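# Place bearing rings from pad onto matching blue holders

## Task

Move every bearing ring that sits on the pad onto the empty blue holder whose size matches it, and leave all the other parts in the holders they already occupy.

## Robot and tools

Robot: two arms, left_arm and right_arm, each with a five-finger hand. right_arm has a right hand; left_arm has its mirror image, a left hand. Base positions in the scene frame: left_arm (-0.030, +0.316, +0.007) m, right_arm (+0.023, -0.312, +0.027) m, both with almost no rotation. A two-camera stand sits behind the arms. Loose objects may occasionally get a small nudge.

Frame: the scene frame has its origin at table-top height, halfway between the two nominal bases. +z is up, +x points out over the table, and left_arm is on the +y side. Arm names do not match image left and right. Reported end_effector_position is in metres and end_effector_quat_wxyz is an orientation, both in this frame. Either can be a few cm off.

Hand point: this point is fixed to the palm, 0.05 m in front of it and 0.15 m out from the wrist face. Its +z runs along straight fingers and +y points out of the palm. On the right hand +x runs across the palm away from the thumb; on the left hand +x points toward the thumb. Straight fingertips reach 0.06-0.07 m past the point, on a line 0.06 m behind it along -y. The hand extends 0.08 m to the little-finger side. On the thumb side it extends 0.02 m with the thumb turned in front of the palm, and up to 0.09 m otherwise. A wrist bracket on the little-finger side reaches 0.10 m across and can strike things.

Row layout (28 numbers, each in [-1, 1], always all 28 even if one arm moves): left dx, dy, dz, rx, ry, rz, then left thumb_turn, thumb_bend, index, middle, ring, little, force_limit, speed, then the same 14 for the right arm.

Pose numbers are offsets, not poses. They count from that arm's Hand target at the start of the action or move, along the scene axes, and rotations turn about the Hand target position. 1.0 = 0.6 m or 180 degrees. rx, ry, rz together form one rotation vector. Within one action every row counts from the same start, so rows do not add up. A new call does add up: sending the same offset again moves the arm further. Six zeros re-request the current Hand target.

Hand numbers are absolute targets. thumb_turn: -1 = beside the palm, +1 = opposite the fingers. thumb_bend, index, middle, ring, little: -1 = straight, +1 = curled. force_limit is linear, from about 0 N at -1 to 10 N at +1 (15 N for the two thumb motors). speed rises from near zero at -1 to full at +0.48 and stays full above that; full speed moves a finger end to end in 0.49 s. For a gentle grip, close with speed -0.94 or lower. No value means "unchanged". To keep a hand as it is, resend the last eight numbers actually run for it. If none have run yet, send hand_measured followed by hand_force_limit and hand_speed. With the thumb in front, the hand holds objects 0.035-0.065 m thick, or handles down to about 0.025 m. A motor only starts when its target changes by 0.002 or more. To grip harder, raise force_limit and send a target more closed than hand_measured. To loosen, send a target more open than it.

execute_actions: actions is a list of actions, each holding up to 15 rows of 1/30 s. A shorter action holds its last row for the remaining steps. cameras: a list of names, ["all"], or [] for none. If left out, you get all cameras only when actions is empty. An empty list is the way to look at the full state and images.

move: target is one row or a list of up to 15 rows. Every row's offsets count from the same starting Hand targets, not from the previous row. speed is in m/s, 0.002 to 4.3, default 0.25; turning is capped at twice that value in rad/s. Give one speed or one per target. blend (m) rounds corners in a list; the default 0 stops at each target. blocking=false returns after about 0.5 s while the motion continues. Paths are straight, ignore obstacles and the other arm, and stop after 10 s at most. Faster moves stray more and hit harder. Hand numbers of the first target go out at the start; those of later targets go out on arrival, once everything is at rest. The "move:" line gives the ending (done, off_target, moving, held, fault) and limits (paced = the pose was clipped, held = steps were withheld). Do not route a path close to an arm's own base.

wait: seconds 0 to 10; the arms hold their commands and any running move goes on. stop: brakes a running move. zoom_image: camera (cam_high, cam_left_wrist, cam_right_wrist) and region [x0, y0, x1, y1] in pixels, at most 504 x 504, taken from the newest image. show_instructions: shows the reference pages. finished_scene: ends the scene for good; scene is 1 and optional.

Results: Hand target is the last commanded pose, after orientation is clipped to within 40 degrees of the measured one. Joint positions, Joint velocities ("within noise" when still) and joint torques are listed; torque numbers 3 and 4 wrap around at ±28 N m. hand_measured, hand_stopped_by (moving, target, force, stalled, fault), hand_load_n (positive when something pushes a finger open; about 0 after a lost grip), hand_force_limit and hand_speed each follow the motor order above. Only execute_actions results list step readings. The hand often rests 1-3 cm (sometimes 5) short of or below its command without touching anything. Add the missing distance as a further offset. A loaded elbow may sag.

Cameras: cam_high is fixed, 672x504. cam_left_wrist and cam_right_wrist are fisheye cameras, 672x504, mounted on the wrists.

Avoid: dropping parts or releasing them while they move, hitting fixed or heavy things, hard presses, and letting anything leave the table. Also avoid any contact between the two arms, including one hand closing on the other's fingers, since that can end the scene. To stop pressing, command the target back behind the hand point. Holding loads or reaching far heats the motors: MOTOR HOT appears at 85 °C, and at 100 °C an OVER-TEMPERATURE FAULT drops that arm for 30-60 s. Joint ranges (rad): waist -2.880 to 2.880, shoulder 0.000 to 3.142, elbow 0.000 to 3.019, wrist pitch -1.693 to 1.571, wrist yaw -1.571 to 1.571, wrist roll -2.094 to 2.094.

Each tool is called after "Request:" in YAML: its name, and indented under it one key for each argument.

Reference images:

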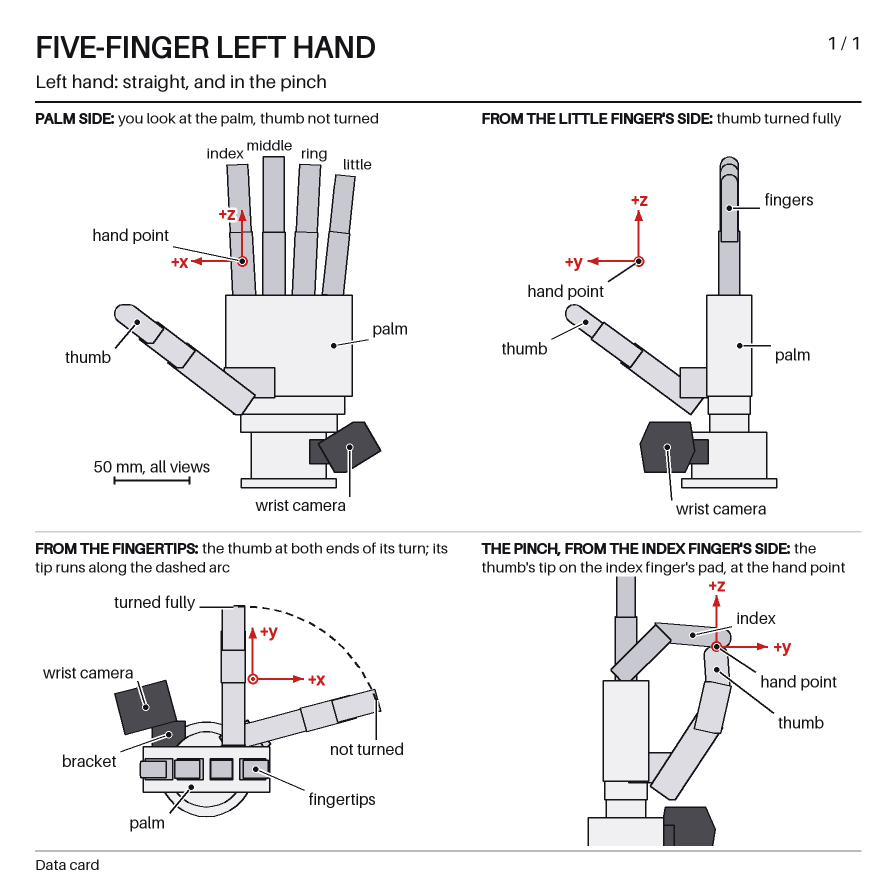

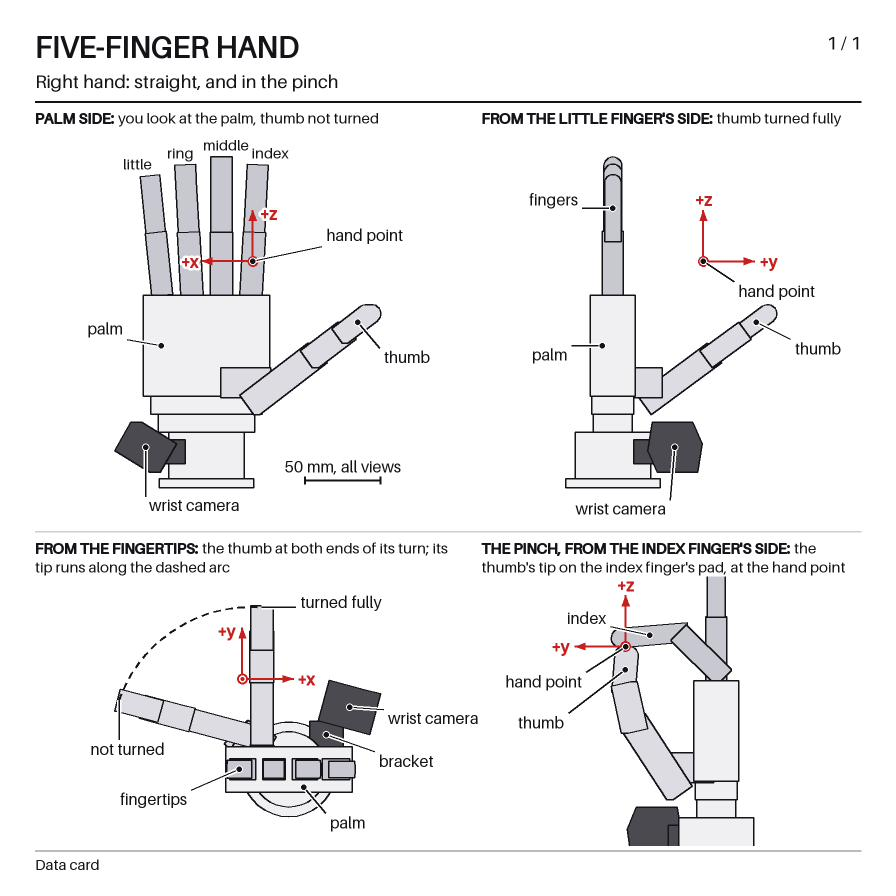

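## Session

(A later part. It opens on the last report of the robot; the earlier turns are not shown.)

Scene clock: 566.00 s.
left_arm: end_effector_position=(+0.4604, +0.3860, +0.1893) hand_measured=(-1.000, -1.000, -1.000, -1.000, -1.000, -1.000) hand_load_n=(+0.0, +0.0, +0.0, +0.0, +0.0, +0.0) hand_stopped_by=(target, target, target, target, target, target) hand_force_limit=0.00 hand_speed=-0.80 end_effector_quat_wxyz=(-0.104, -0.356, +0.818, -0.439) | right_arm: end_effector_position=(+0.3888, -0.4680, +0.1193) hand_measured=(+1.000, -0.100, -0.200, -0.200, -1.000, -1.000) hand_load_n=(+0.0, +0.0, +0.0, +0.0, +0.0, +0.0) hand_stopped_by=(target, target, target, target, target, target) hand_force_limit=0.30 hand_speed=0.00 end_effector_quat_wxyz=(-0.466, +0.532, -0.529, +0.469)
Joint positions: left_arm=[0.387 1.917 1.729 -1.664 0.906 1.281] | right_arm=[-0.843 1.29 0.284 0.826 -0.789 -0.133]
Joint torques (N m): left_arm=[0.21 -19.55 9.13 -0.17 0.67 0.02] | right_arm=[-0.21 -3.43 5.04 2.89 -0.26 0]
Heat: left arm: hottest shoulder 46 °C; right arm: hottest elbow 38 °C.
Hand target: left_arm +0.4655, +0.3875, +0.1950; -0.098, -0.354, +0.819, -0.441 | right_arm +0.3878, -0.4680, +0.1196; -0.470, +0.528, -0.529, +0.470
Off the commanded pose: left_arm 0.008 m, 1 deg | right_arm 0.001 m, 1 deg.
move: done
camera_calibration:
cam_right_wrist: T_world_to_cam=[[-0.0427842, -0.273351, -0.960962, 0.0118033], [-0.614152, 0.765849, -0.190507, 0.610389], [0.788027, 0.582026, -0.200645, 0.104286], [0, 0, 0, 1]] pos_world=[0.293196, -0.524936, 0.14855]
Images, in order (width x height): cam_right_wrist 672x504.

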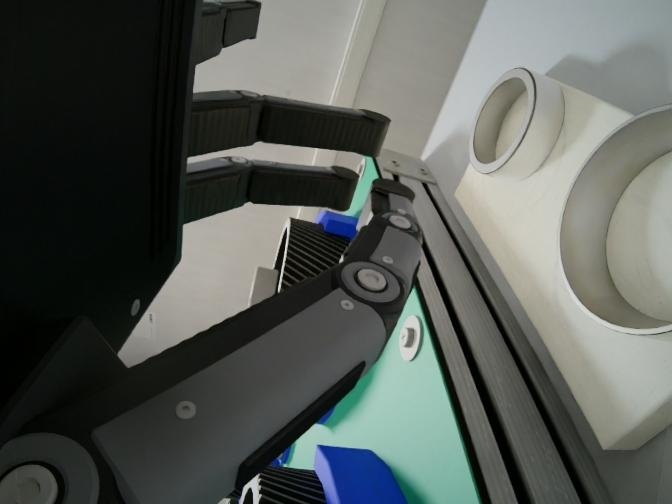

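Request:
move:
  target: [0,0,0,0,0,0,-1,-1,-1,-1,-1,-1,0,-0.8,-0.0633,-0.025,-0.06,0,0,0,1,-0.1,-0.2,-0.2,-1,-1,0.3,0]
  cameras: ["cam_right_wrist"]
  speed: 0.15

Request:
zoom_image:
  camera: "cam_right_wrist"
  region: [350, 0, 672, 270]

Scene clock: 599.63 s.
left_arm: end_effector_position=(+0.4604, +0.3860, +0.1893) hand_measured=(-1.000, -1.000, -1.000, -1.000, -1.000, -1.000) hand_load_n=(+0.0, +0.0, +0.0, +0.0, +0.0, +0.0) hand_stopped_by=(target, target, target, target, target, target) hand_force_limit=0.00 hand_speed=-0.80 end_effector_quat_wxyz=(-0.104, -0.356, +0.818, -0.439) | right_arm: end_effector_position=(+0.3504, -0.4827, +0.0829) hand_measured=(+1.000, -0.100, -0.200, -0.200, -1.000, -1.000) hand_load_n=(+0.0, +0.0, +0.0, +0.0, +0.0, +0.0) hand_stopped_by=(target, target, target, target, target, target) hand_force_limit=0.30 hand_speed=0.00 end_effector_quat_wxyz=(-0.472, +0.523, -0.539, +0.462)
Joint positions: left_arm=[0.387 1.917 1.729 -1.664 0.906 1.281] | right_arm=[-1 1.448 0.229 1.001 -0.939 -0.15]
Joint torques (N m): left_arm=[0.26 -19.66 9.13 -0.17 0.66 0.02] | right_arm=[-0.44 -3.84 3.96 2.71 -0.28 -0.16]
Heat: left arm: hottest shoulder 46 °C; right arm: hottest elbow 38 °C.
Hand target: left_arm +0.4655, +0.3875, +0.1950; -0.098, -0.354, +0.819, -0.441 | right_arm +0.3498, -0.4831, +0.0837; -0.470, +0.528, -0.529, +0.470
Off the commanded pose: left_arm 0.008 m, 1 deg | right_arm 0.001 m, 2 deg.
move: done
camera_calibration:
cam_right_wrist: T_world_to_cam=[[-0.0459143, -0.242993, -0.968941, -0.012393], [-0.608466, 0.776069, -0.165792, 0.592091], [0.792251, 0.581955, -0.183486, 0.132915], [0, 0, 0, 1]] pos_world=[0.254396, -0.539866, 0.110544]
Images, in order (width x height): cam_right_wrist 672x504.

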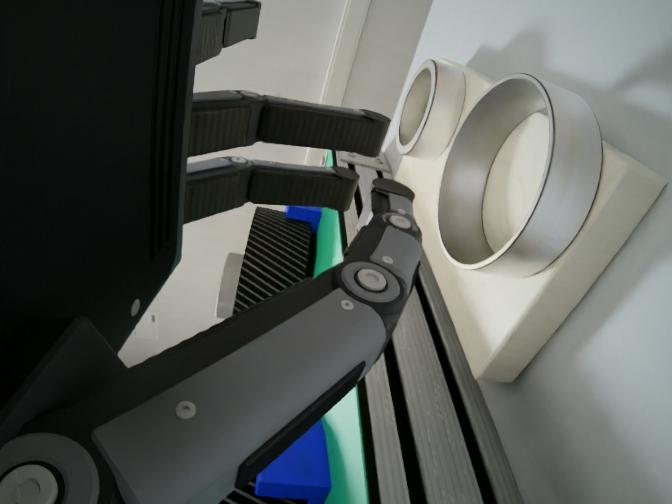

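Scaled by 1.565 from the camera's 672x504 image, which has a finer 960x720 frame.

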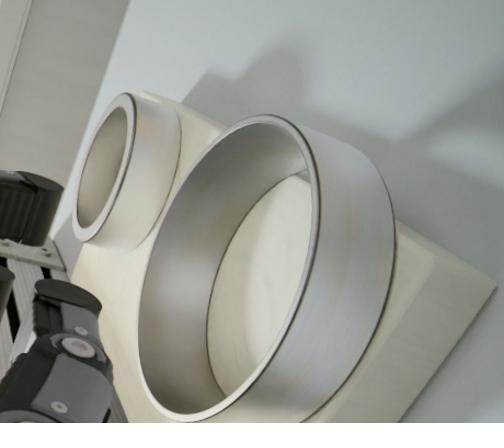

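Request:
move:
  target: [0,0,0,0,0,0,-1,-1,-1,-1,-1,-1,0,-0.8,-0.0067,-0.0033,-0.078,0,0,0,1,-0.1,-0.2,-0.2,-1,-1,0.3,0]
  cameras: ["cam_right_wrist"]
  speed: 0.06

Request:
zoom_image:
  camera: "cam_right_wrist"
  region: [300, 0, 600, 280]

Scene clock: 625.70 s.
left_arm: end_effector_position=(+0.4604, +0.3860, +0.1893) hand_measured=(-1.000, -1.000, -1.000, -1.000, -1.000, -1.000) hand_load_n=(-0.5, +0.0, +0.0, +0.0, +0.0, +0.0) hand_stopped_by=(target, target, target, target, target, target) hand_force_limit=0.00 hand_speed=-0.80 end_effector_quat_wxyz=(-0.104, -0.356, +0.818, -0.439) | right_arm: end_effector_position=(+0.3467, -0.4831, +0.0352) hand_measured=(+1.000, -0.100, -0.200, -0.200, -1.000, -1.000) hand_load_n=(+0.0, +0.0, +0.0, +0.0, +0.0, +0.0) hand_stopped_by=(target, target, target, target, target, target) hand_force_limit=0.30 hand_speed=0.00 end_effector_quat_wxyz=(-0.473, +0.525, -0.537, +0.461)
Joint positions: left_arm=[0.387 1.917 1.729 -1.664 0.906 1.281] | right_arm=[-1.014 1.752 0.225 1.302 -0.958 -0.161]
Joint torques (N m): left_arm=[0.26 -19.6 9.13 -0.2 0.66 0.01] | right_arm=[-1.03 -4.89 1.63 2.81 -0.39 -0.12]
Heat: left arm: hottest shoulder 46 °C; right arm: hottest elbow 36 °C.
Hand target: left_arm +0.4655, +0.3875, +0.1950; -0.098, -0.354, +0.819, -0.441 | right_arm +0.3458, -0.4850, +0.0369; -0.470, +0.528, -0.529, +0.470
Off the commanded pose: left_arm 0.008 m, 1 deg | right_arm 0.003 m, 1 deg.
move: done
camera_calibration:
cam_right_wrist: T_world_to_cam=[[-0.045411, -0.245591, -0.968309, -0.0603327], [-0.612704, 0.772429, -0.167176, 0.582005], [0.789007, 0.585695, -0.185551, 0.13024], [0, 0, 0, 1]] pos_world=[0.251097, -0.540656, 0.0630427]
Images, in order (width x height): cam_right_wrist 672x504.

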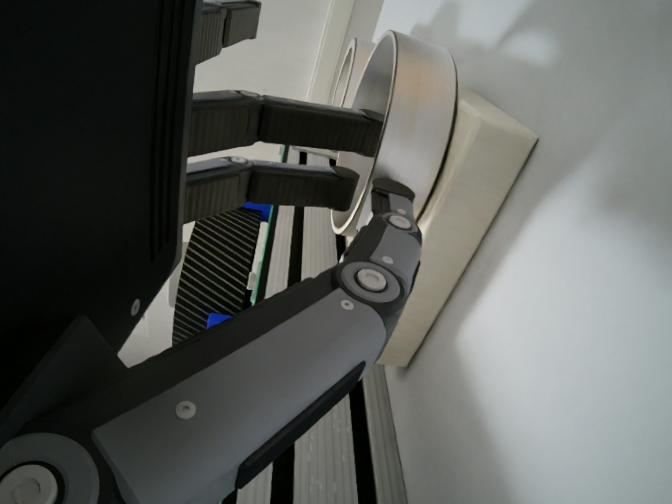

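Scaled by 1.680 from the camera's 672x504 image, which has a finer 960x720 frame.

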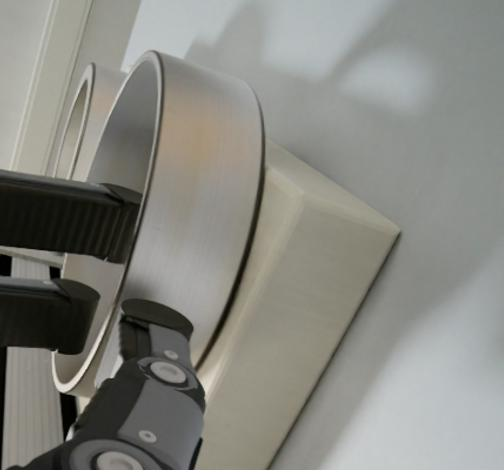

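Request:
move:
  target: [0,0,0,0,0,0,-1,-1,-1,-1,-1,-1,0,-0.8,0,0,0,0,0,0,1,-0.1,0.5,0.5,-1,-1,-0.4,-0.9]
  cameras: ["cam_right_wrist"]
  speed: 0.05

Request:
zoom_image:
  camera: "cam_right_wrist"
  region: [300, 0, 600, 280]

Scene clock: 635.70 s.
left_arm: end_effector_position=(+0.4604, +0.3860, +0.1893) hand_measured=(-1.000, -1.000, -1.000, -1.000, -1.000, -1.000) hand_load_n=(+0.0, +0.0, +0.0, +0.0, +0.0, +0.0) hand_stopped_by=(target, target, target, target, target, target) hand_force_limit=0.00 hand_speed=-0.80 end_effector_quat_wxyz=(-0.104, -0.356, +0.818, -0.439) | right_arm: end_effector_position=(+0.3469, -0.4833, +0.0356) hand_measured=(+1.000, -0.100, +0.114, +0.114, -1.000, -1.000) hand_load_n=(+0.0, +2.5, +3.5, +3.5, +0.0, +0.0) hand_stopped_by=(target, target, force, force, target, target) hand_force_limit=-0.40 hand_speed=-0.90 end_effector_quat_wxyz=(-0.472, +0.525, -0.536, +0.462)
Joint positions: left_arm=[0.387 1.917 1.729 -1.664 0.906 1.281] | right_arm=[-1.014 1.752 0.225 1.305 -0.958 -0.161]
Joint torques (N m): left_arm=[0.21 -19.55 9.11 -0.2 0.66 0.03] | right_arm=[-1.2 -5.95 1.89 2.71 -0.31 -0.15]
Heat: left arm: hottest shoulder 46 °C; right arm: hottest elbow 36 °C.
Hand target: left_arm +0.4655, +0.3875, +0.1950; -0.098, -0.354, +0.819, -0.441 | right_arm +0.3458, -0.4850, +0.0369; -0.470, +0.528, -0.528, +0.470
Off the commanded pose: left_arm 0.008 m, 1 deg | right_arm 0.002 m, 1 deg.
move: done
camera_calibration:
cam_right_wrist: T_world_to_cam=[[-0.0437816, -0.248039, -0.96776, -0.0617549], [-0.612414, 0.772007, -0.170161, 0.582175], [0.789324, 0.58522, -0.185702, 0.130025], [0, 0, 0, 1]] pos_world=[0.251196, -0.540854, 0.0634458]
Images, in order (width x height): cam_right_wrist 672x504.

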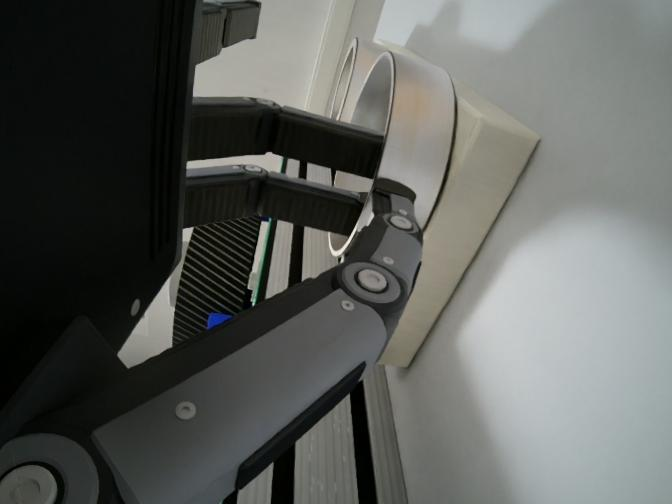

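Scaled by 1.680 from the camera's 672x504 image, which has a finer 960x720 frame.

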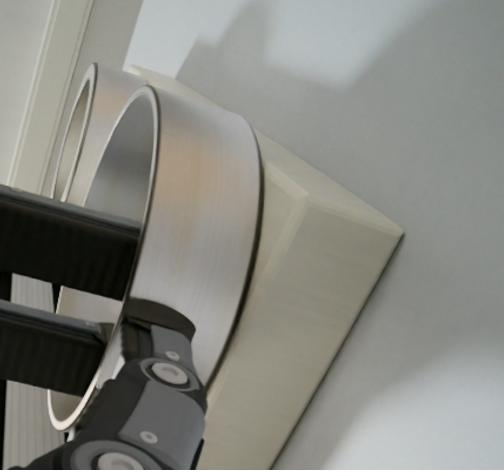

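Request:
move:
  target: [0,0,0,0,0,0,-1,-1,-1,-1,-1,-1,0,-0.8,0,0,0,0,0,0,1,-0.1,0.52,0.52,-1,-1,0.6,-0.9]
  cameras: ["cam_right_wrist"]
  speed: 0.05

Scene clock: 644.30 s.
left_arm: end_effector_position=(+0.4604, +0.3860, +0.1893) hand_measured=(-1.000, -1.000, -1.000, -1.000, -1.000, -1.000) hand_load_n=(+0.0, +0.0, +0.0, +0.0, +0.0, +0.0) hand_stopped_by=(target, target, target, target, target, target) hand_force_limit=0.00 hand_speed=-0.80 end_effector_quat_wxyz=(-0.104, -0.356, +0.818, -0.439) | right_arm: end_effector_position=(+0.3470, -0.4832, +0.0359) hand_measured=(+1.000, -0.102, +0.140, +0.130, -1.000, -1.000) hand_load_n=(-1.0, +5.0, +8.5, +8.0, +0.0, +0.0) hand_stopped_by=(target, target, force, force, target, target) hand_force_limit=0.60 hand_speed=-0.90 end_effector_quat_wxyz=(-0.473, +0.525, -0.535, +0.462)
Joint positions: left_arm=[0.387 1.917 1.729 -1.664 0.906 1.281] | right_arm=[-1.014 1.752 0.225 1.306 -0.959 -0.161]
Joint torques (N m): left_arm=[0.32 -19.6 9.14 -0.2 0.67 0.01] | right_arm=[-1.14 -5.71 1.72 2.63 -0.26 -0.15]
Heat: left arm: hottest shoulder 46 °C; right arm: hottest elbow 36 °C.
Hand target: left_arm +0.4655, +0.3875, +0.1950; -0.098, -0.354, +0.819, -0.441 | right_arm +0.3458, -0.4850, +0.0369; -0.470, +0.528, -0.528, +0.470
Off the commanded pose: left_arm 0.008 m, 1 deg | right_arm 0.002 m, 1 deg.
move: done
camera_calibration:
cam_right_wrist: T_world_to_cam=[[-0.0422246, -0.249173, -0.967538, -0.062451], [-0.613356, 0.770903, -0.171765, 0.58195], [0.788677, 0.586193, -0.185383, 0.130611], [0, 0, 0, 1]] pos_world=[0.251296, -0.540751, 0.0637479]
Images, in order (width x height): cam_right_wrist 672x504.

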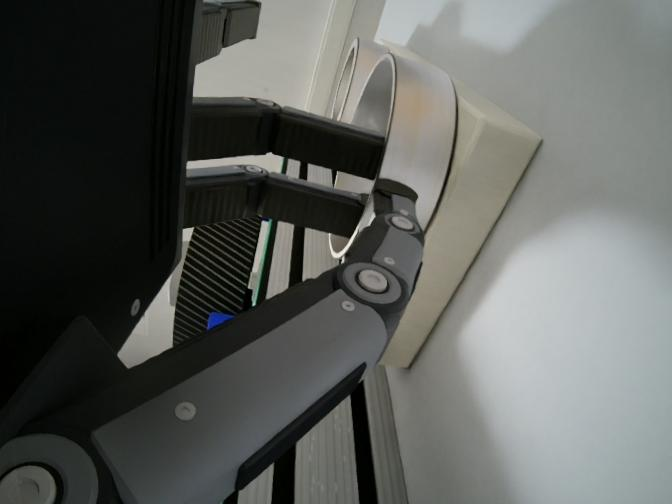

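Request:
move:
  target: [0,0,0,0,0,0,-1,-1,-1,-1,-1,-1,0,-0.8,0,0,0.08,0,0,0,1,-0.1,0.52,0.52,-1,-1,0.6,-0.9]
  cameras: ["cam_right_wrist","cam_high"]
  speed: 0.05

Scene clock: 651.80 s.
left_arm: end_effector_position=(+0.4604, +0.3860, +0.1893) hand_measured=(-1.000, -1.000, -1.000, -1.000, -1.000, -1.000) hand_load_n=(+0.0, +0.0, +0.0, +0.0, +0.0, +0.0) hand_stopped_by=(target, target, target, target, target, target) hand_force_limit=0.00 hand_speed=-0.80 end_effector_quat_wxyz=(-0.104, -0.356, +0.818, -0.439) | right_arm: end_effector_position=(+0.3455, -0.4817, +0.0799) hand_measured=(+1.000, -0.100, +0.140, +0.130, -1.000, -1.000) hand_load_n=(-0.5, +1.5, +5.5, +5.0, -0.5, +0.0) hand_stopped_by=(target, target, force, force, target, target) hand_force_limit=0.60 hand_speed=-0.90 end_effector_quat_wxyz=(-0.471, +0.527, -0.534, +0.464)
Joint positions: left_arm=[0.387 1.917 1.729 -1.664 0.906 1.281] | right_arm=[-1.015 1.457 0.22 1.016 -0.959 -0.169]
Joint torques (N m): left_arm=[0.38 -19.66 9.13 -0.18 0.67 0.02] | right_arm=[-0.79 -5.42 4.42 1.7 -0.28 -0.11]
Heat: left arm: hottest shoulder 46 °C; right arm: hottest elbow 36 °C.
Hand target: left_arm +0.4655, +0.3875, +0.1950; -0.098, -0.354, +0.819, -0.441 | right_arm +0.3458, -0.4851, +0.0849; -0.470, +0.528, -0.529, +0.470
Off the commanded pose: left_arm 0.008 m, 1 deg | right_arm 0.006 m, 1 deg.
move: done
camera_calibration:
cam_right_wrist: T_world_to_cam=[[-0.0425411, -0.255956, -0.965752, -0.022927], [-0.613857, 0.76935, -0.176863, 0.587259], [0.788271, 0.585309, -0.189849, 0.139192], [0, 0, 0, 1]] pos_world=[0.249796, -0.539147, 0.108148]
Images, in order (width x height): cam_high 672x504, cam_right_wrist 672x504.

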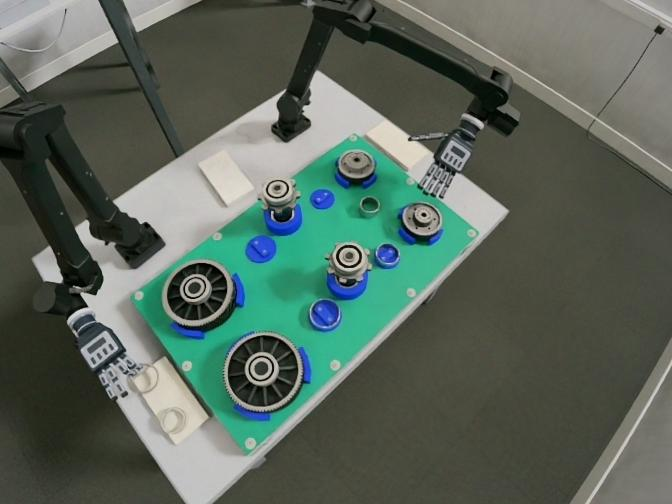

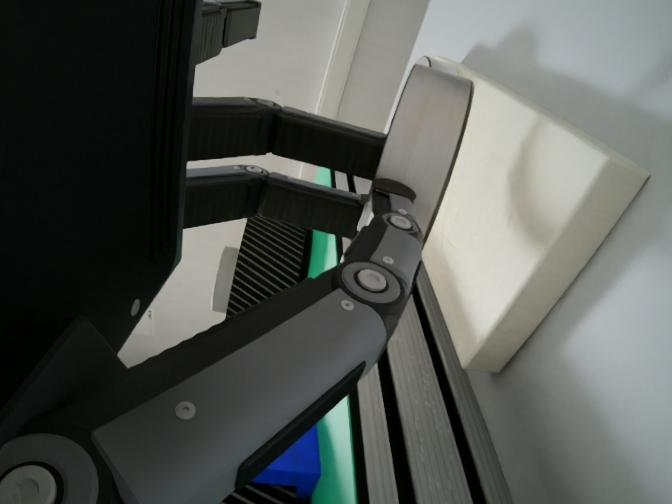

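Request:
zoom_image:
  camera: "cam_right_wrist"
  region: [300, 20, 560, 280]

Request:
zoom_image:
  camera: "cam_high"
  region: [60, 300, 220, 460]

Scaled by 1.938 from the camera's 672x504 image, which has a finer 960x720 frame.

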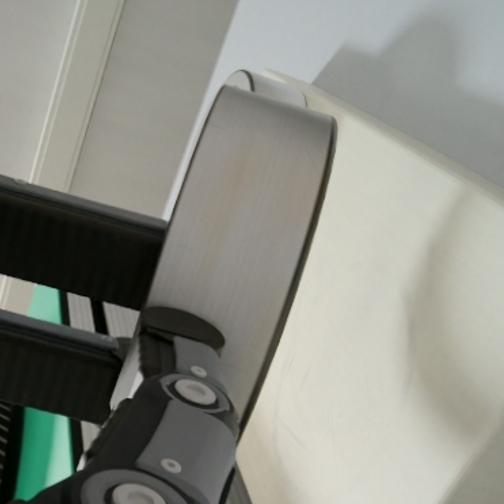

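Scaled by 3.150 from the camera's 672x504 image, which has a finer 960x720 frame.

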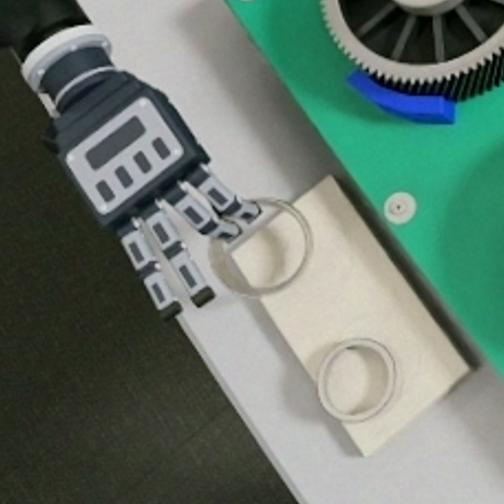

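Request:
move:
  target: [0,0,0,0,0,0,-1,-1,-1,-1,-1,-1,0,-0.8,0,0,0.2,0,0,0,1,-0.1,0.54,0.54,-1,-1,0.6,-0.9]
  cameras: ["cam_right_wrist","cam_high"]
  speed: 0.1

Scene clock: 672.27 s.
left_arm: end_effector_position=(+0.4604, +0.3860, +0.1893) hand_measured=(-1.000, -1.000, -1.000, -1.000, -1.000, -1.000) hand_load_n=(-0.5, +0.0, +0.0, +0.0, +0.0, +0.0) hand_stopped_by=(target, target, target, target, target, target) hand_force_limit=0.00 hand_speed=-0.80 end_effector_quat_wxyz=(-0.104, -0.356, +0.818, -0.439) | right_arm: end_effector_position=(+0.3362, -0.4684, +0.1752) hand_measured=(+1.000, -0.102, +0.146, +0.146, -1.000, -1.000) hand_load_n=(+0.0, +3.0, +9.0, +8.5, +0.0, +0.0) hand_stopped_by=(target, target, force, force, target, target) hand_force_limit=0.60 hand_speed=-0.90 end_effector_quat_wxyz=(+0.474, -0.524, +0.549, -0.446)
Joint positions: left_arm=[0.387 1.917 1.729 -1.664 0.906 1.281] | right_arm=[-1.015 0.917 0.315 0.332 -0.959 -0.169]
Joint torques (N m): left_arm=[0.32 -19.55 9.11 -0.21 0.66 0.02] | right_arm=[-1.26 -2.67 11.82 1.76 -0.29 -0.16]
Heat: left arm: hottest shoulder 46 °C; right arm: hottest elbow 36 °C.
Hand target: left_arm +0.4655, +0.3875, +0.1950; -0.098, -0.354, +0.819, -0.441 | right_arm +0.3458, -0.4850, +0.2048; -0.470, +0.528, -0.529, +0.470
Off the commanded pose: left_arm 0.008 m, 1 deg | right_arm 0.035 m, 4 deg.
move: off_target (right_arm)
camera_calibration:
cam_right_wrist: T_world_to_cam=[[-0.0694772, -0.216746, -0.973753, 0.100898], [-0.617784, 0.775761, -0.128597, 0.584074], [0.783272, 0.592634, -0.1878, 0.161542], [0, 0, 0, 1]] pos_world=[0.241311, -0.526968, 0.203697]
Images, in order (width x height): cam_high 672x504, cam_right_wrist 672x504.

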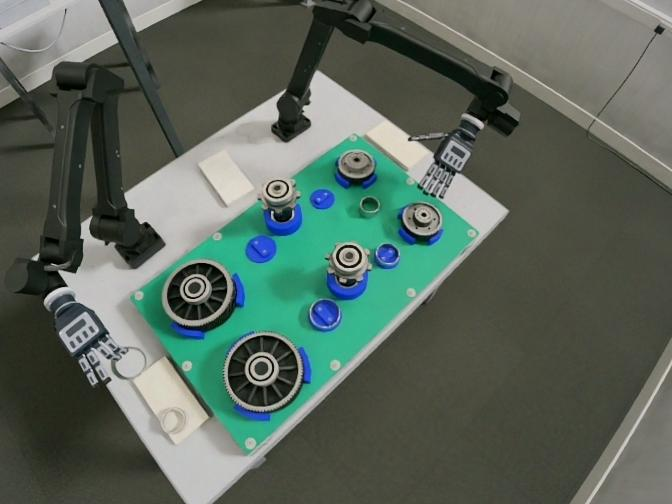

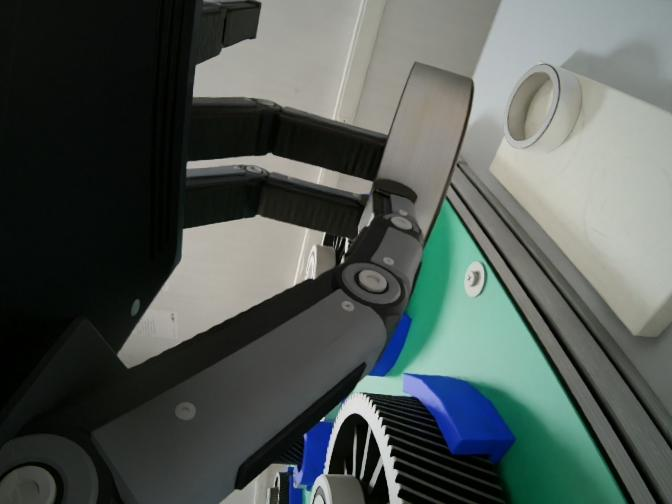

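Request:
move:
  target:
    - [0,0,0,0,0,0,-1,-1,-1,-1,-1,-1,0,-0.8,0.14,0.108,0.05,0,-0.028,0,1,-0.1,0.54,0.54,-1,-1,0.6,-0.9]
    - [0,0,0,0,0,0,-1,-1,-1,-1,-1,-1,0,-0.8,0.14,0.392,0.05,0,-0.028,0,1,-0.1,0.54,0.54,-1,-1,0.6,-0.9]
    - [0,0,0,0,0,0,-1,-1,-1,-1,-1,-1,0,-0.8,0.057,0.608,0.05,0,-0.028,0,1,-0.1,0.54,0.54,-1,-1,0.6,-0.9]
    - [0,0,0,0,0,0,-1,-1,-1,-1,-1,-1,0,-0.8,-0.135,0.708,0.017,0,-0.028,0,1,-0.1,0.54,0.54,-1,-1,0.6,-0.9]
  cameras: ["all"]
  speed: 0.15
  blend: 0.04

Scene clock: 720.50 s.
left_arm: end_effector_position=(+0.4604, +0.3860, +0.1893) hand_measured=(-1.000, -1.000, -1.000, -1.000, -1.000, -1.000) hand_load_n=(+0.0, +0.0, +0.0, +0.0, +0.0, +0.0) hand_stopped_by=(target, target, target, target, target, target) hand_force_limit=0.00 hand_speed=-0.80 end_effector_quat_wxyz=(-0.104, -0.356, +0.818, -0.439) | right_arm: end_effector_position=(+0.2635, -0.0624, +0.2087) hand_measured=(+1.000, -0.102, +0.146, +0.146, -1.000, -1.000) hand_load_n=(+0.0, +3.0, +8.5, +8.5, +0.0, +0.0) hand_stopped_by=(target, target, force, force, target, target) hand_force_limit=0.60 hand_speed=-0.90 end_effector_quat_wxyz=(+0.485, -0.519, +0.497, -0.498)
Joint positions: left_arm=[0.387 1.917 1.729 -1.664 0.906 1.281] | right_arm=[1.309 0.863 0.308 0.406 1.343 0.111]
Joint torques (N m): left_arm=[0.32 -19.6 9.14 -0.16 0.67 0.02] | right_arm=[-0.38 -1.14 7.94 1.87 0.43 0.01]
Heat: left arm: hottest shoulder 47 °C; right arm: hottest elbow 41 °C.
Hand target: left_arm +0.4655, +0.3875, +0.1950; -0.098, -0.354, +0.819, -0.441 | right_arm +0.2648, -0.0602, +0.2151; +0.493, -0.507, +0.507, -0.493
Off the commanded pose: left_arm 0.008 m, 1 deg | right_arm 0.007 m, 2 deg.
move: done
camera_calibration:
cam_right_wrist: T_world_to_cam=[[0.0495958, -0.301709, -0.952109, 0.175297], [-0.601467, 0.75202, -0.269634, 0.252149], [0.797357, 0.586035, -0.144171, -0.0290641], [0, 0, 0, 1]] pos_world=[0.16614, -0.1197, 0.2307]

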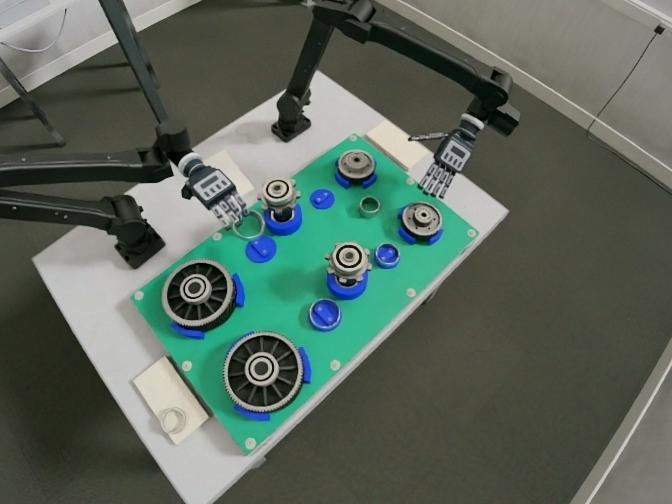

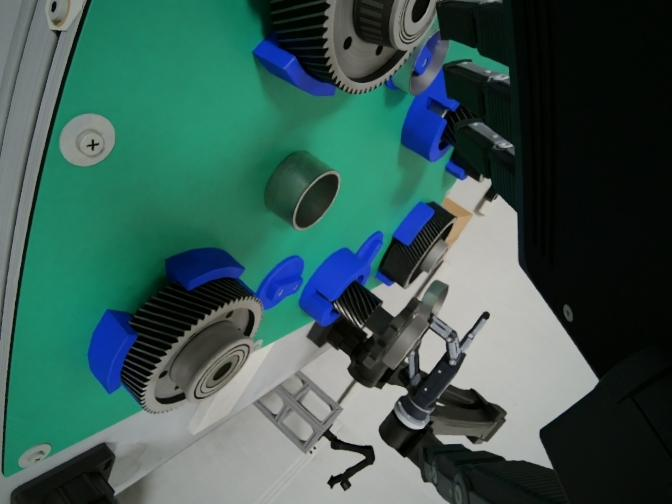

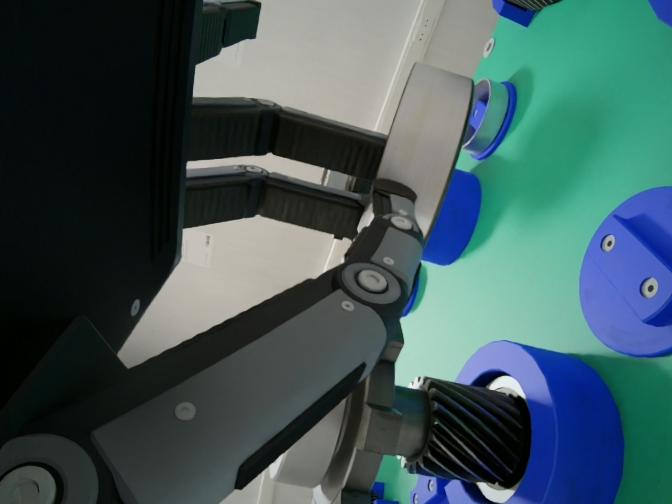

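Request:
zoom_image:
  camera: "cam_right_wrist"
  region: [372, 60, 672, 380]

Request:
zoom_image:
  camera: "cam_high"
  region: [170, 150, 330, 280]

Scaled by 1.575 from the camera's 672x504 image, which has a finer 960x720 frame.

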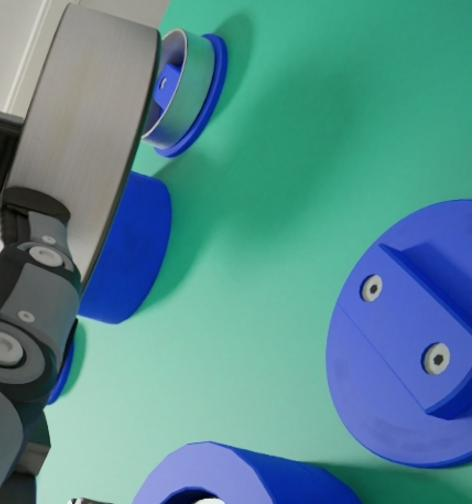

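Scaled by 3.150 from the camera's 672x504 image, which has a finer 960x720 frame.

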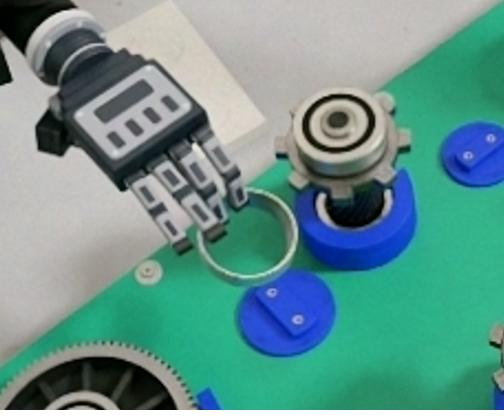

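Request:
move:
  target: [0,0,0,0,0,0,-1,-1,-1,-1,-1,-1,0,-0.8,-0.009,0.008,-0.125,0,0,0,1,-0.1,0.54,0.54,-1,-1,0.6,-0.9]
  cameras: ["cam_right_wrist","cam_high"]
  speed: 0.08

Request:
zoom_image:
  camera: "cam_right_wrist"
  region: [340, 20, 672, 350]

Request:
zoom_image:
  camera: "cam_high"
  region: [190, 180, 310, 280]

Scene clock: 815.50 s.
left_arm: end_effector_position=(+0.4604, +0.3860, +0.1893) hand_measured=(-1.000, -1.000, -1.000, -1.000, -1.000, -1.000) hand_load_n=(+0.0, +0.0, +0.0, +0.0, +0.0, +0.0) hand_stopped_by=(target, target, target, target, target, target) hand_force_limit=0.00 hand_speed=-0.80 end_effector_quat_wxyz=(-0.104, -0.356, +0.818, -0.439) | right_arm: end_effector_position=(+0.2607, -0.0571, +0.1371) hand_measured=(+1.000, -0.102, +0.146, +0.146, -1.000, -1.000) hand_load_n=(+0.0, +3.0, +8.5, +8.0, +0.0, +0.0) hand_stopped_by=(target, target, force, force, target, target) hand_force_limit=0.60 hand_speed=-0.90 end_effector_quat_wxyz=(+0.485, -0.514, +0.504, -0.496)
Joint positions: left_arm=[0.387 1.917 1.729 -1.664 0.906 1.281] | right_arm=[1.327 1.182 0.214 0.785 1.369 0.158]
Joint torques (N m): left_arm=[0.26 -19.6 9.14 -0.2 0.66 0.01] | right_arm=[1.49 -2.49 5.37 2.65 0.49 -0.16]
Heat: left arm: hottest shoulder 47 °C; right arm: hottest elbow 39 °C.
Hand target: left_arm +0.4655, +0.3875, +0.1950; -0.098, -0.354, +0.819, -0.441 | right_arm +0.2594, -0.0555, +0.1400; +0.493, -0.507, +0.507, -0.493
Off the commanded pose: left_arm 0.008 m, 1 deg | right_arm 0.004 m, 1 deg.
move: done
camera_calibration:
cam_right_wrist: T_world_to_cam=[[0.0440936, -0.288914, -0.956339, 0.1117], [-0.595067, 0.761329, -0.257437, 0.224412], [0.802466, 0.580437, -0.138353, -0.0426505], [0, 0, 0, 1]] pos_world=[0.16284, -0.113824, 0.158694]
Images, in order (width x height): cam_high 672x504, cam_right_wrist 672x504.

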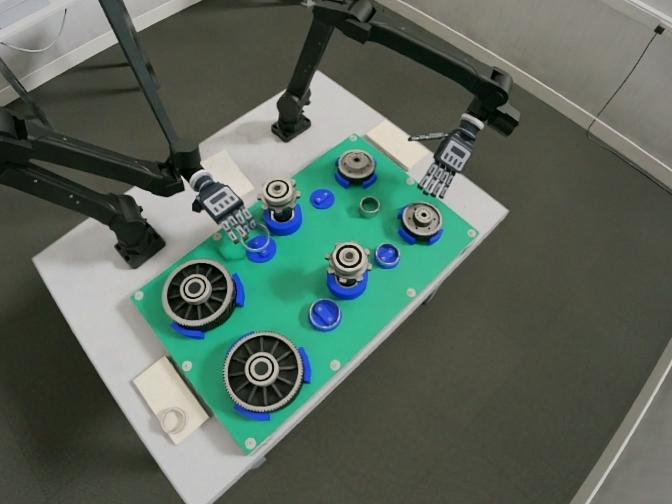

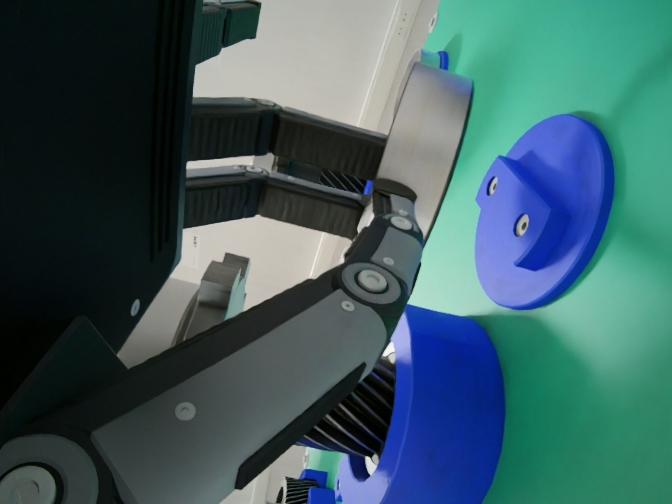

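Scaled by 1.518 from the camera's 672x504 image, which has a finer 960x720 frame.

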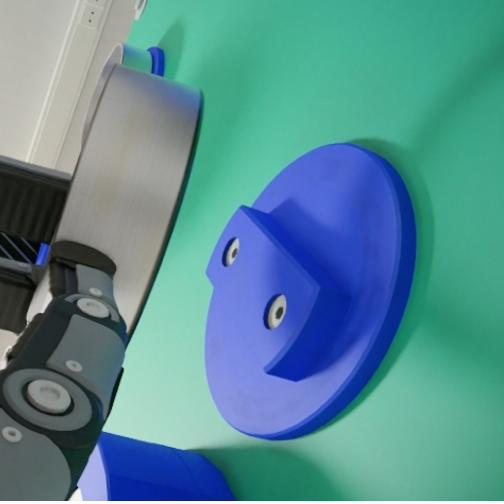

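Scaled by 4.200 from the camera's 672x504 image, which has a finer 960x720 frame.

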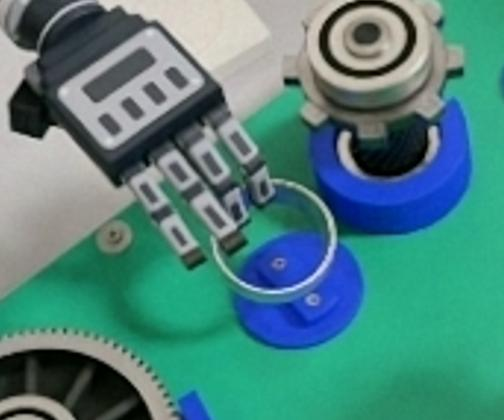

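Request:
move:
  target: [0,0,0,0,0,0,-1,-1,-1,-1,-1,-1,0,-0.8,0,0.0067,-0.0617,0,0,0,1,-0.1,0.54,0.54,-1,-1,0.6,-0.9]
  cameras: ["cam_right_wrist","cam_high"]
  speed: 0.05

Request:
zoom_image:
  camera: "cam_right_wrist"
  region: [320, 20, 620, 320]

Request:
zoom_image:
  camera: "cam_high"
  region: [190, 180, 310, 280]

Scene clock: 867.30 s.
left_arm: end_effector_position=(+0.4604, +0.3860, +0.1893) hand_measured=(-1.000, -1.000, -1.000, -1.000, -1.000, -1.000) hand_load_n=(-0.5, +0.0, +0.0, +0.0, +0.0, +0.0) hand_stopped_by=(target, target, target, target, target, target) hand_force_limit=0.00 hand_speed=-0.80 end_effector_quat_wxyz=(-0.104, -0.356, +0.818, -0.439) | right_arm: end_effector_position=(+0.2613, -0.0501, +0.1035) hand_measured=(+1.000, -0.102, +0.146, +0.146, -1.000, -1.000) hand_load_n=(+0.5, +7.0, +7.5, +8.5, +0.0, +0.0) hand_stopped_by=(target, target, force, force, target, target) hand_force_limit=0.60 hand_speed=-0.90 end_effector_quat_wxyz=(+0.493, -0.507, +0.510, -0.491)
Joint positions: left_arm=[0.387 1.917 1.729 -1.664 0.906 1.281] | right_arm=[1.33 1.421 0.199 1.052 1.374 0.172]
Joint torques (N m): left_arm=[0.26 -19.66 9.13 -0.18 0.66 0.02] | right_arm=[1.26 -2.84 3.3 2.36 0.45 -0.24]
Heat: left arm: hottest shoulder 47 °C; right arm: hottest elbow 38 °C.
Hand target: left_arm +0.4655, +0.3875, +0.1950; -0.098, -0.354, +0.819, -0.441 | right_arm +0.2594, -0.0513, +0.1030; +0.493, -0.507, +0.507, -0.493
Off the commanded pose: left_arm 0.008 m, 1 deg | right_arm 0.002 m, 0 deg.
move: done
camera_calibration:
cam_right_wrist: T_world_to_cam=[[0.0467968, -0.264182, -0.963337, 0.0827293], [-0.593087, 0.768659, -0.239605, 0.208749], [0.803777, 0.582556, -0.120712, -0.0539987], [0, 0, 0, 1]] pos_world=[0.163338, -0.107144, 0.123195]
Images, in order (width x height): cam_high 672x504, cam_right_wrist 672x504.

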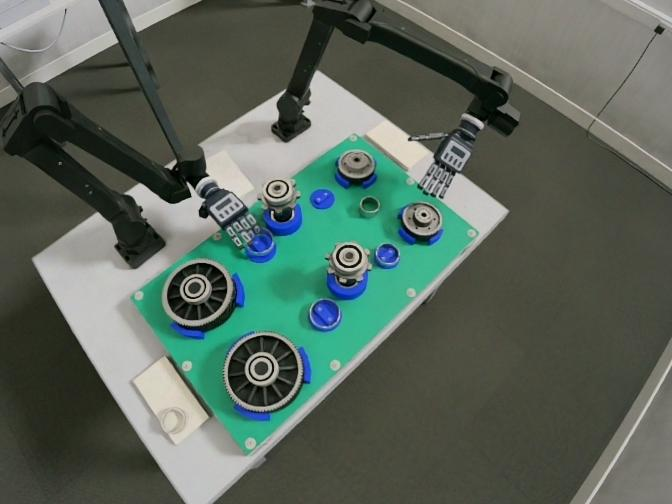

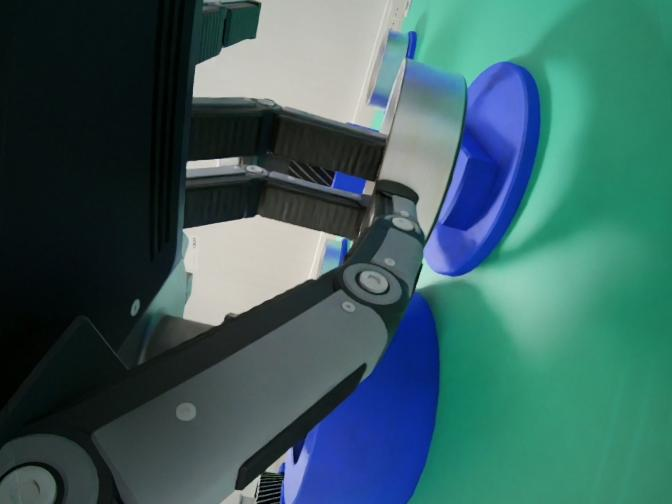

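Scaled by 1.680 from the camera's 672x504 image, which has a finer 960x720 frame.

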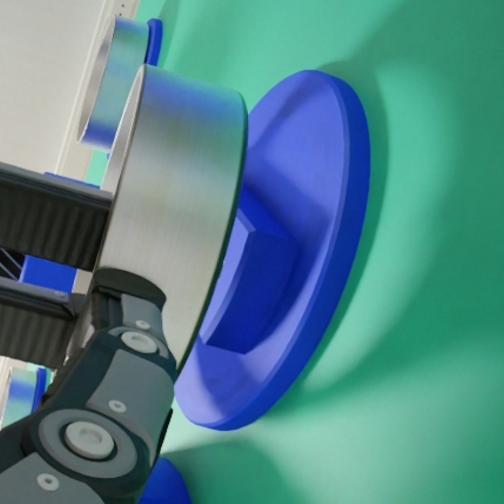

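Scaled by 4.200 from the camera's 672x504 image, which has a finer 960x720 frame.

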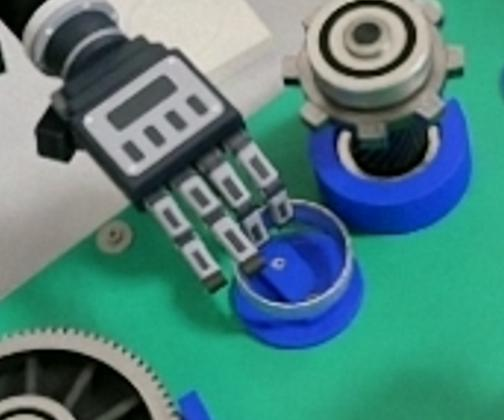

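Request:
zoom_image:
  camera: "cam_right_wrist"
  region: [370, 40, 560, 290]

Request:
zoom_image:
  camera: "cam_high"
  region: [235, 215, 290, 270]

Scaled by 2.016 from the camera's 672x504 image, which has a finer 960x720 frame.

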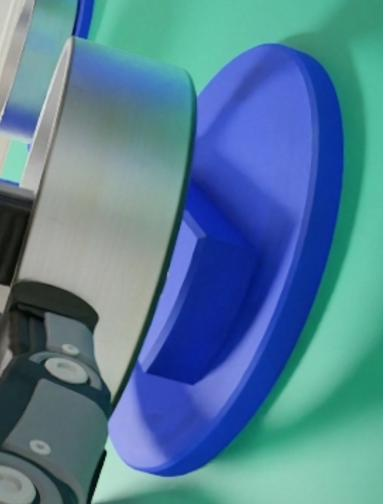

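Scaled by 9.164 from the camera's 672x504 image, which has a finer 960x720 frame.

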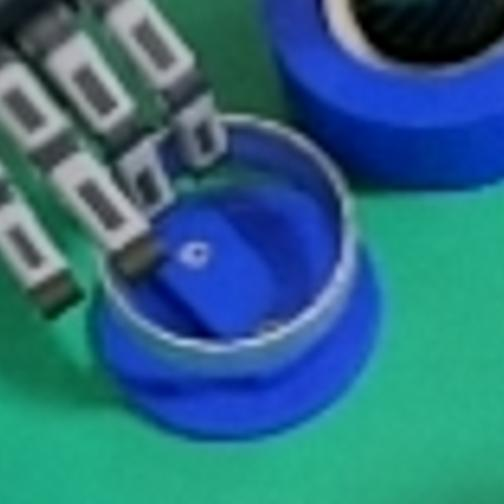

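Request:
move:
  target: [0,0,0,0,0,0,-1,-1,-1,-1,-1,-1,0,-0.8,0.0085,-0.0045,0.022,0,0,0,1,-0.1,0.54,0.54,-1,-1,0.6,-0.9]
  cameras: ["cam_right_wrist","cam_high"]
  speed: 0.05

Request:
zoom_image:
  camera: "cam_right_wrist"
  region: [370, 40, 560, 290]

Request:
zoom_image:
  camera: "cam_high"
  region: [235, 215, 290, 270]

Scene clock: 944.33 s.
left_arm: end_effector_position=(+0.4604, +0.3860, +0.1893) hand_measured=(-1.000, -1.000, -1.000, -1.000, -1.000, -1.000) hand_load_n=(+0.0, +0.0, +0.0, +0.0, +0.0, +0.0) hand_stopped_by=(target, target, target, target, target, target) hand_force_limit=0.00 hand_speed=-0.80 end_effector_quat_wxyz=(-0.104, -0.356, +0.818, -0.439) | right_arm: end_effector_position=(+0.2626, -0.0520, +0.1131) hand_measured=(+1.000, -0.102, +0.146, +0.146, -1.000, -1.000) hand_load_n=(+0.0, +2.5, +8.5, +8.5, +0.0, +0.0) hand_stopped_by=(target, target, force, force, target, target) hand_force_limit=0.60 hand_speed=-0.90 end_effector_quat_wxyz=(+0.493, -0.511, +0.504, -0.492)
Joint positions: left_arm=[0.387 1.917 1.729 -1.664 0.906 1.281] | right_arm=[1.322 1.366 0.196 1.029 1.359 0.132]
Joint torques (N m): left_arm=[0.26 -19.66 9.14 -0.18 0.66 0.02] | right_arm=[-0.56 -4.6 4.05 1.09 0.03 -0.16]
Heat: left arm: hottest shoulder 48 °C; right arm: hottest elbow 36 °C.
Hand target: left_arm +0.4655, +0.3875, +0.1950; -0.098, -0.354, +0.819, -0.441 | right_arm +0.2645, -0.0540, +0.1163; +0.493, -0.507, +0.507, -0.493
Off the commanded pose: left_arm 0.008 m, 1 deg | right_arm 0.004 m, 1 deg.
move: done
camera_calibration:
cam_right_wrist: T_world_to_cam=[[0.0522729, -0.274844, -0.960067, 0.0890031], [-0.598623, 0.760882, -0.250416, 0.215612], [0.799323, 0.587808, -0.124755, -0.0508163], [0, 0, 0, 1]] pos_world=[0.165037, -0.109723, 0.133102]
Images, in order (width x height): cam_high 672x504, cam_right_wrist 672x504.

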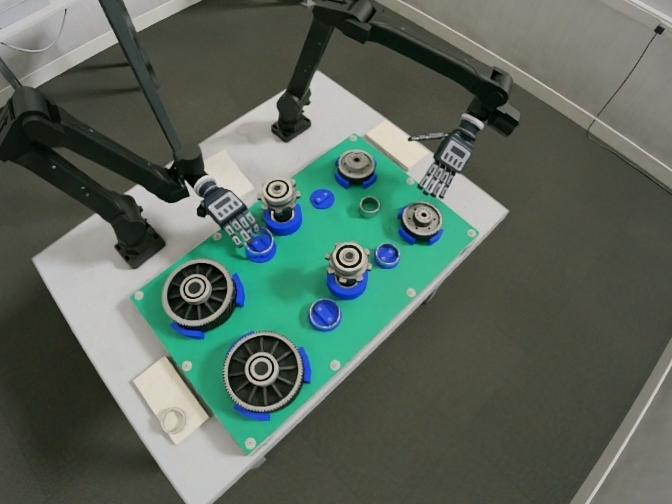

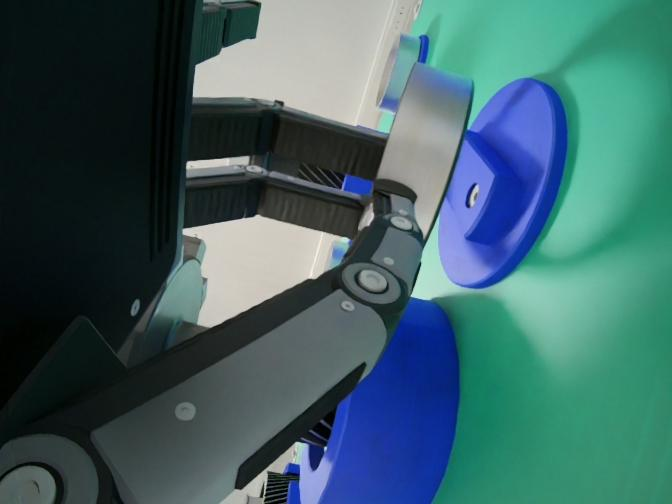

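Scaled by 2.016 from the camera's 672x504 image, which has a finer 960x720 frame.

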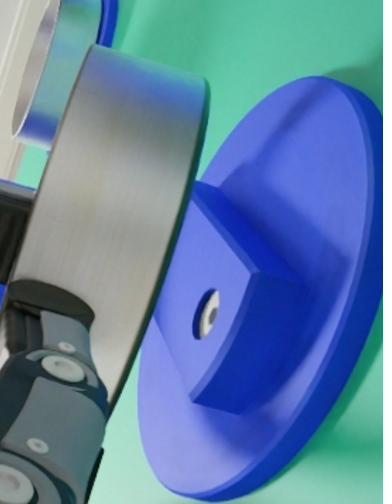

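Scaled by 9.164 from the camera's 672x504 image, which has a finer 960x720 frame.

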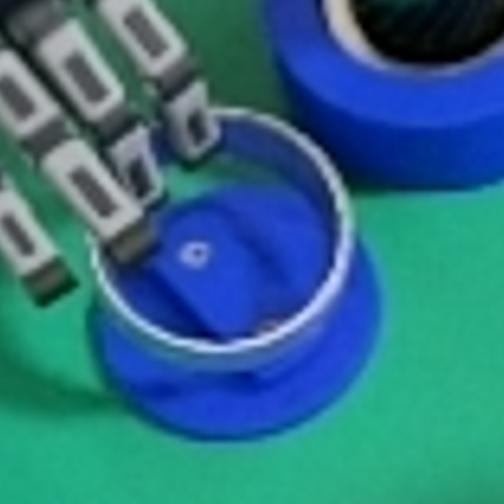

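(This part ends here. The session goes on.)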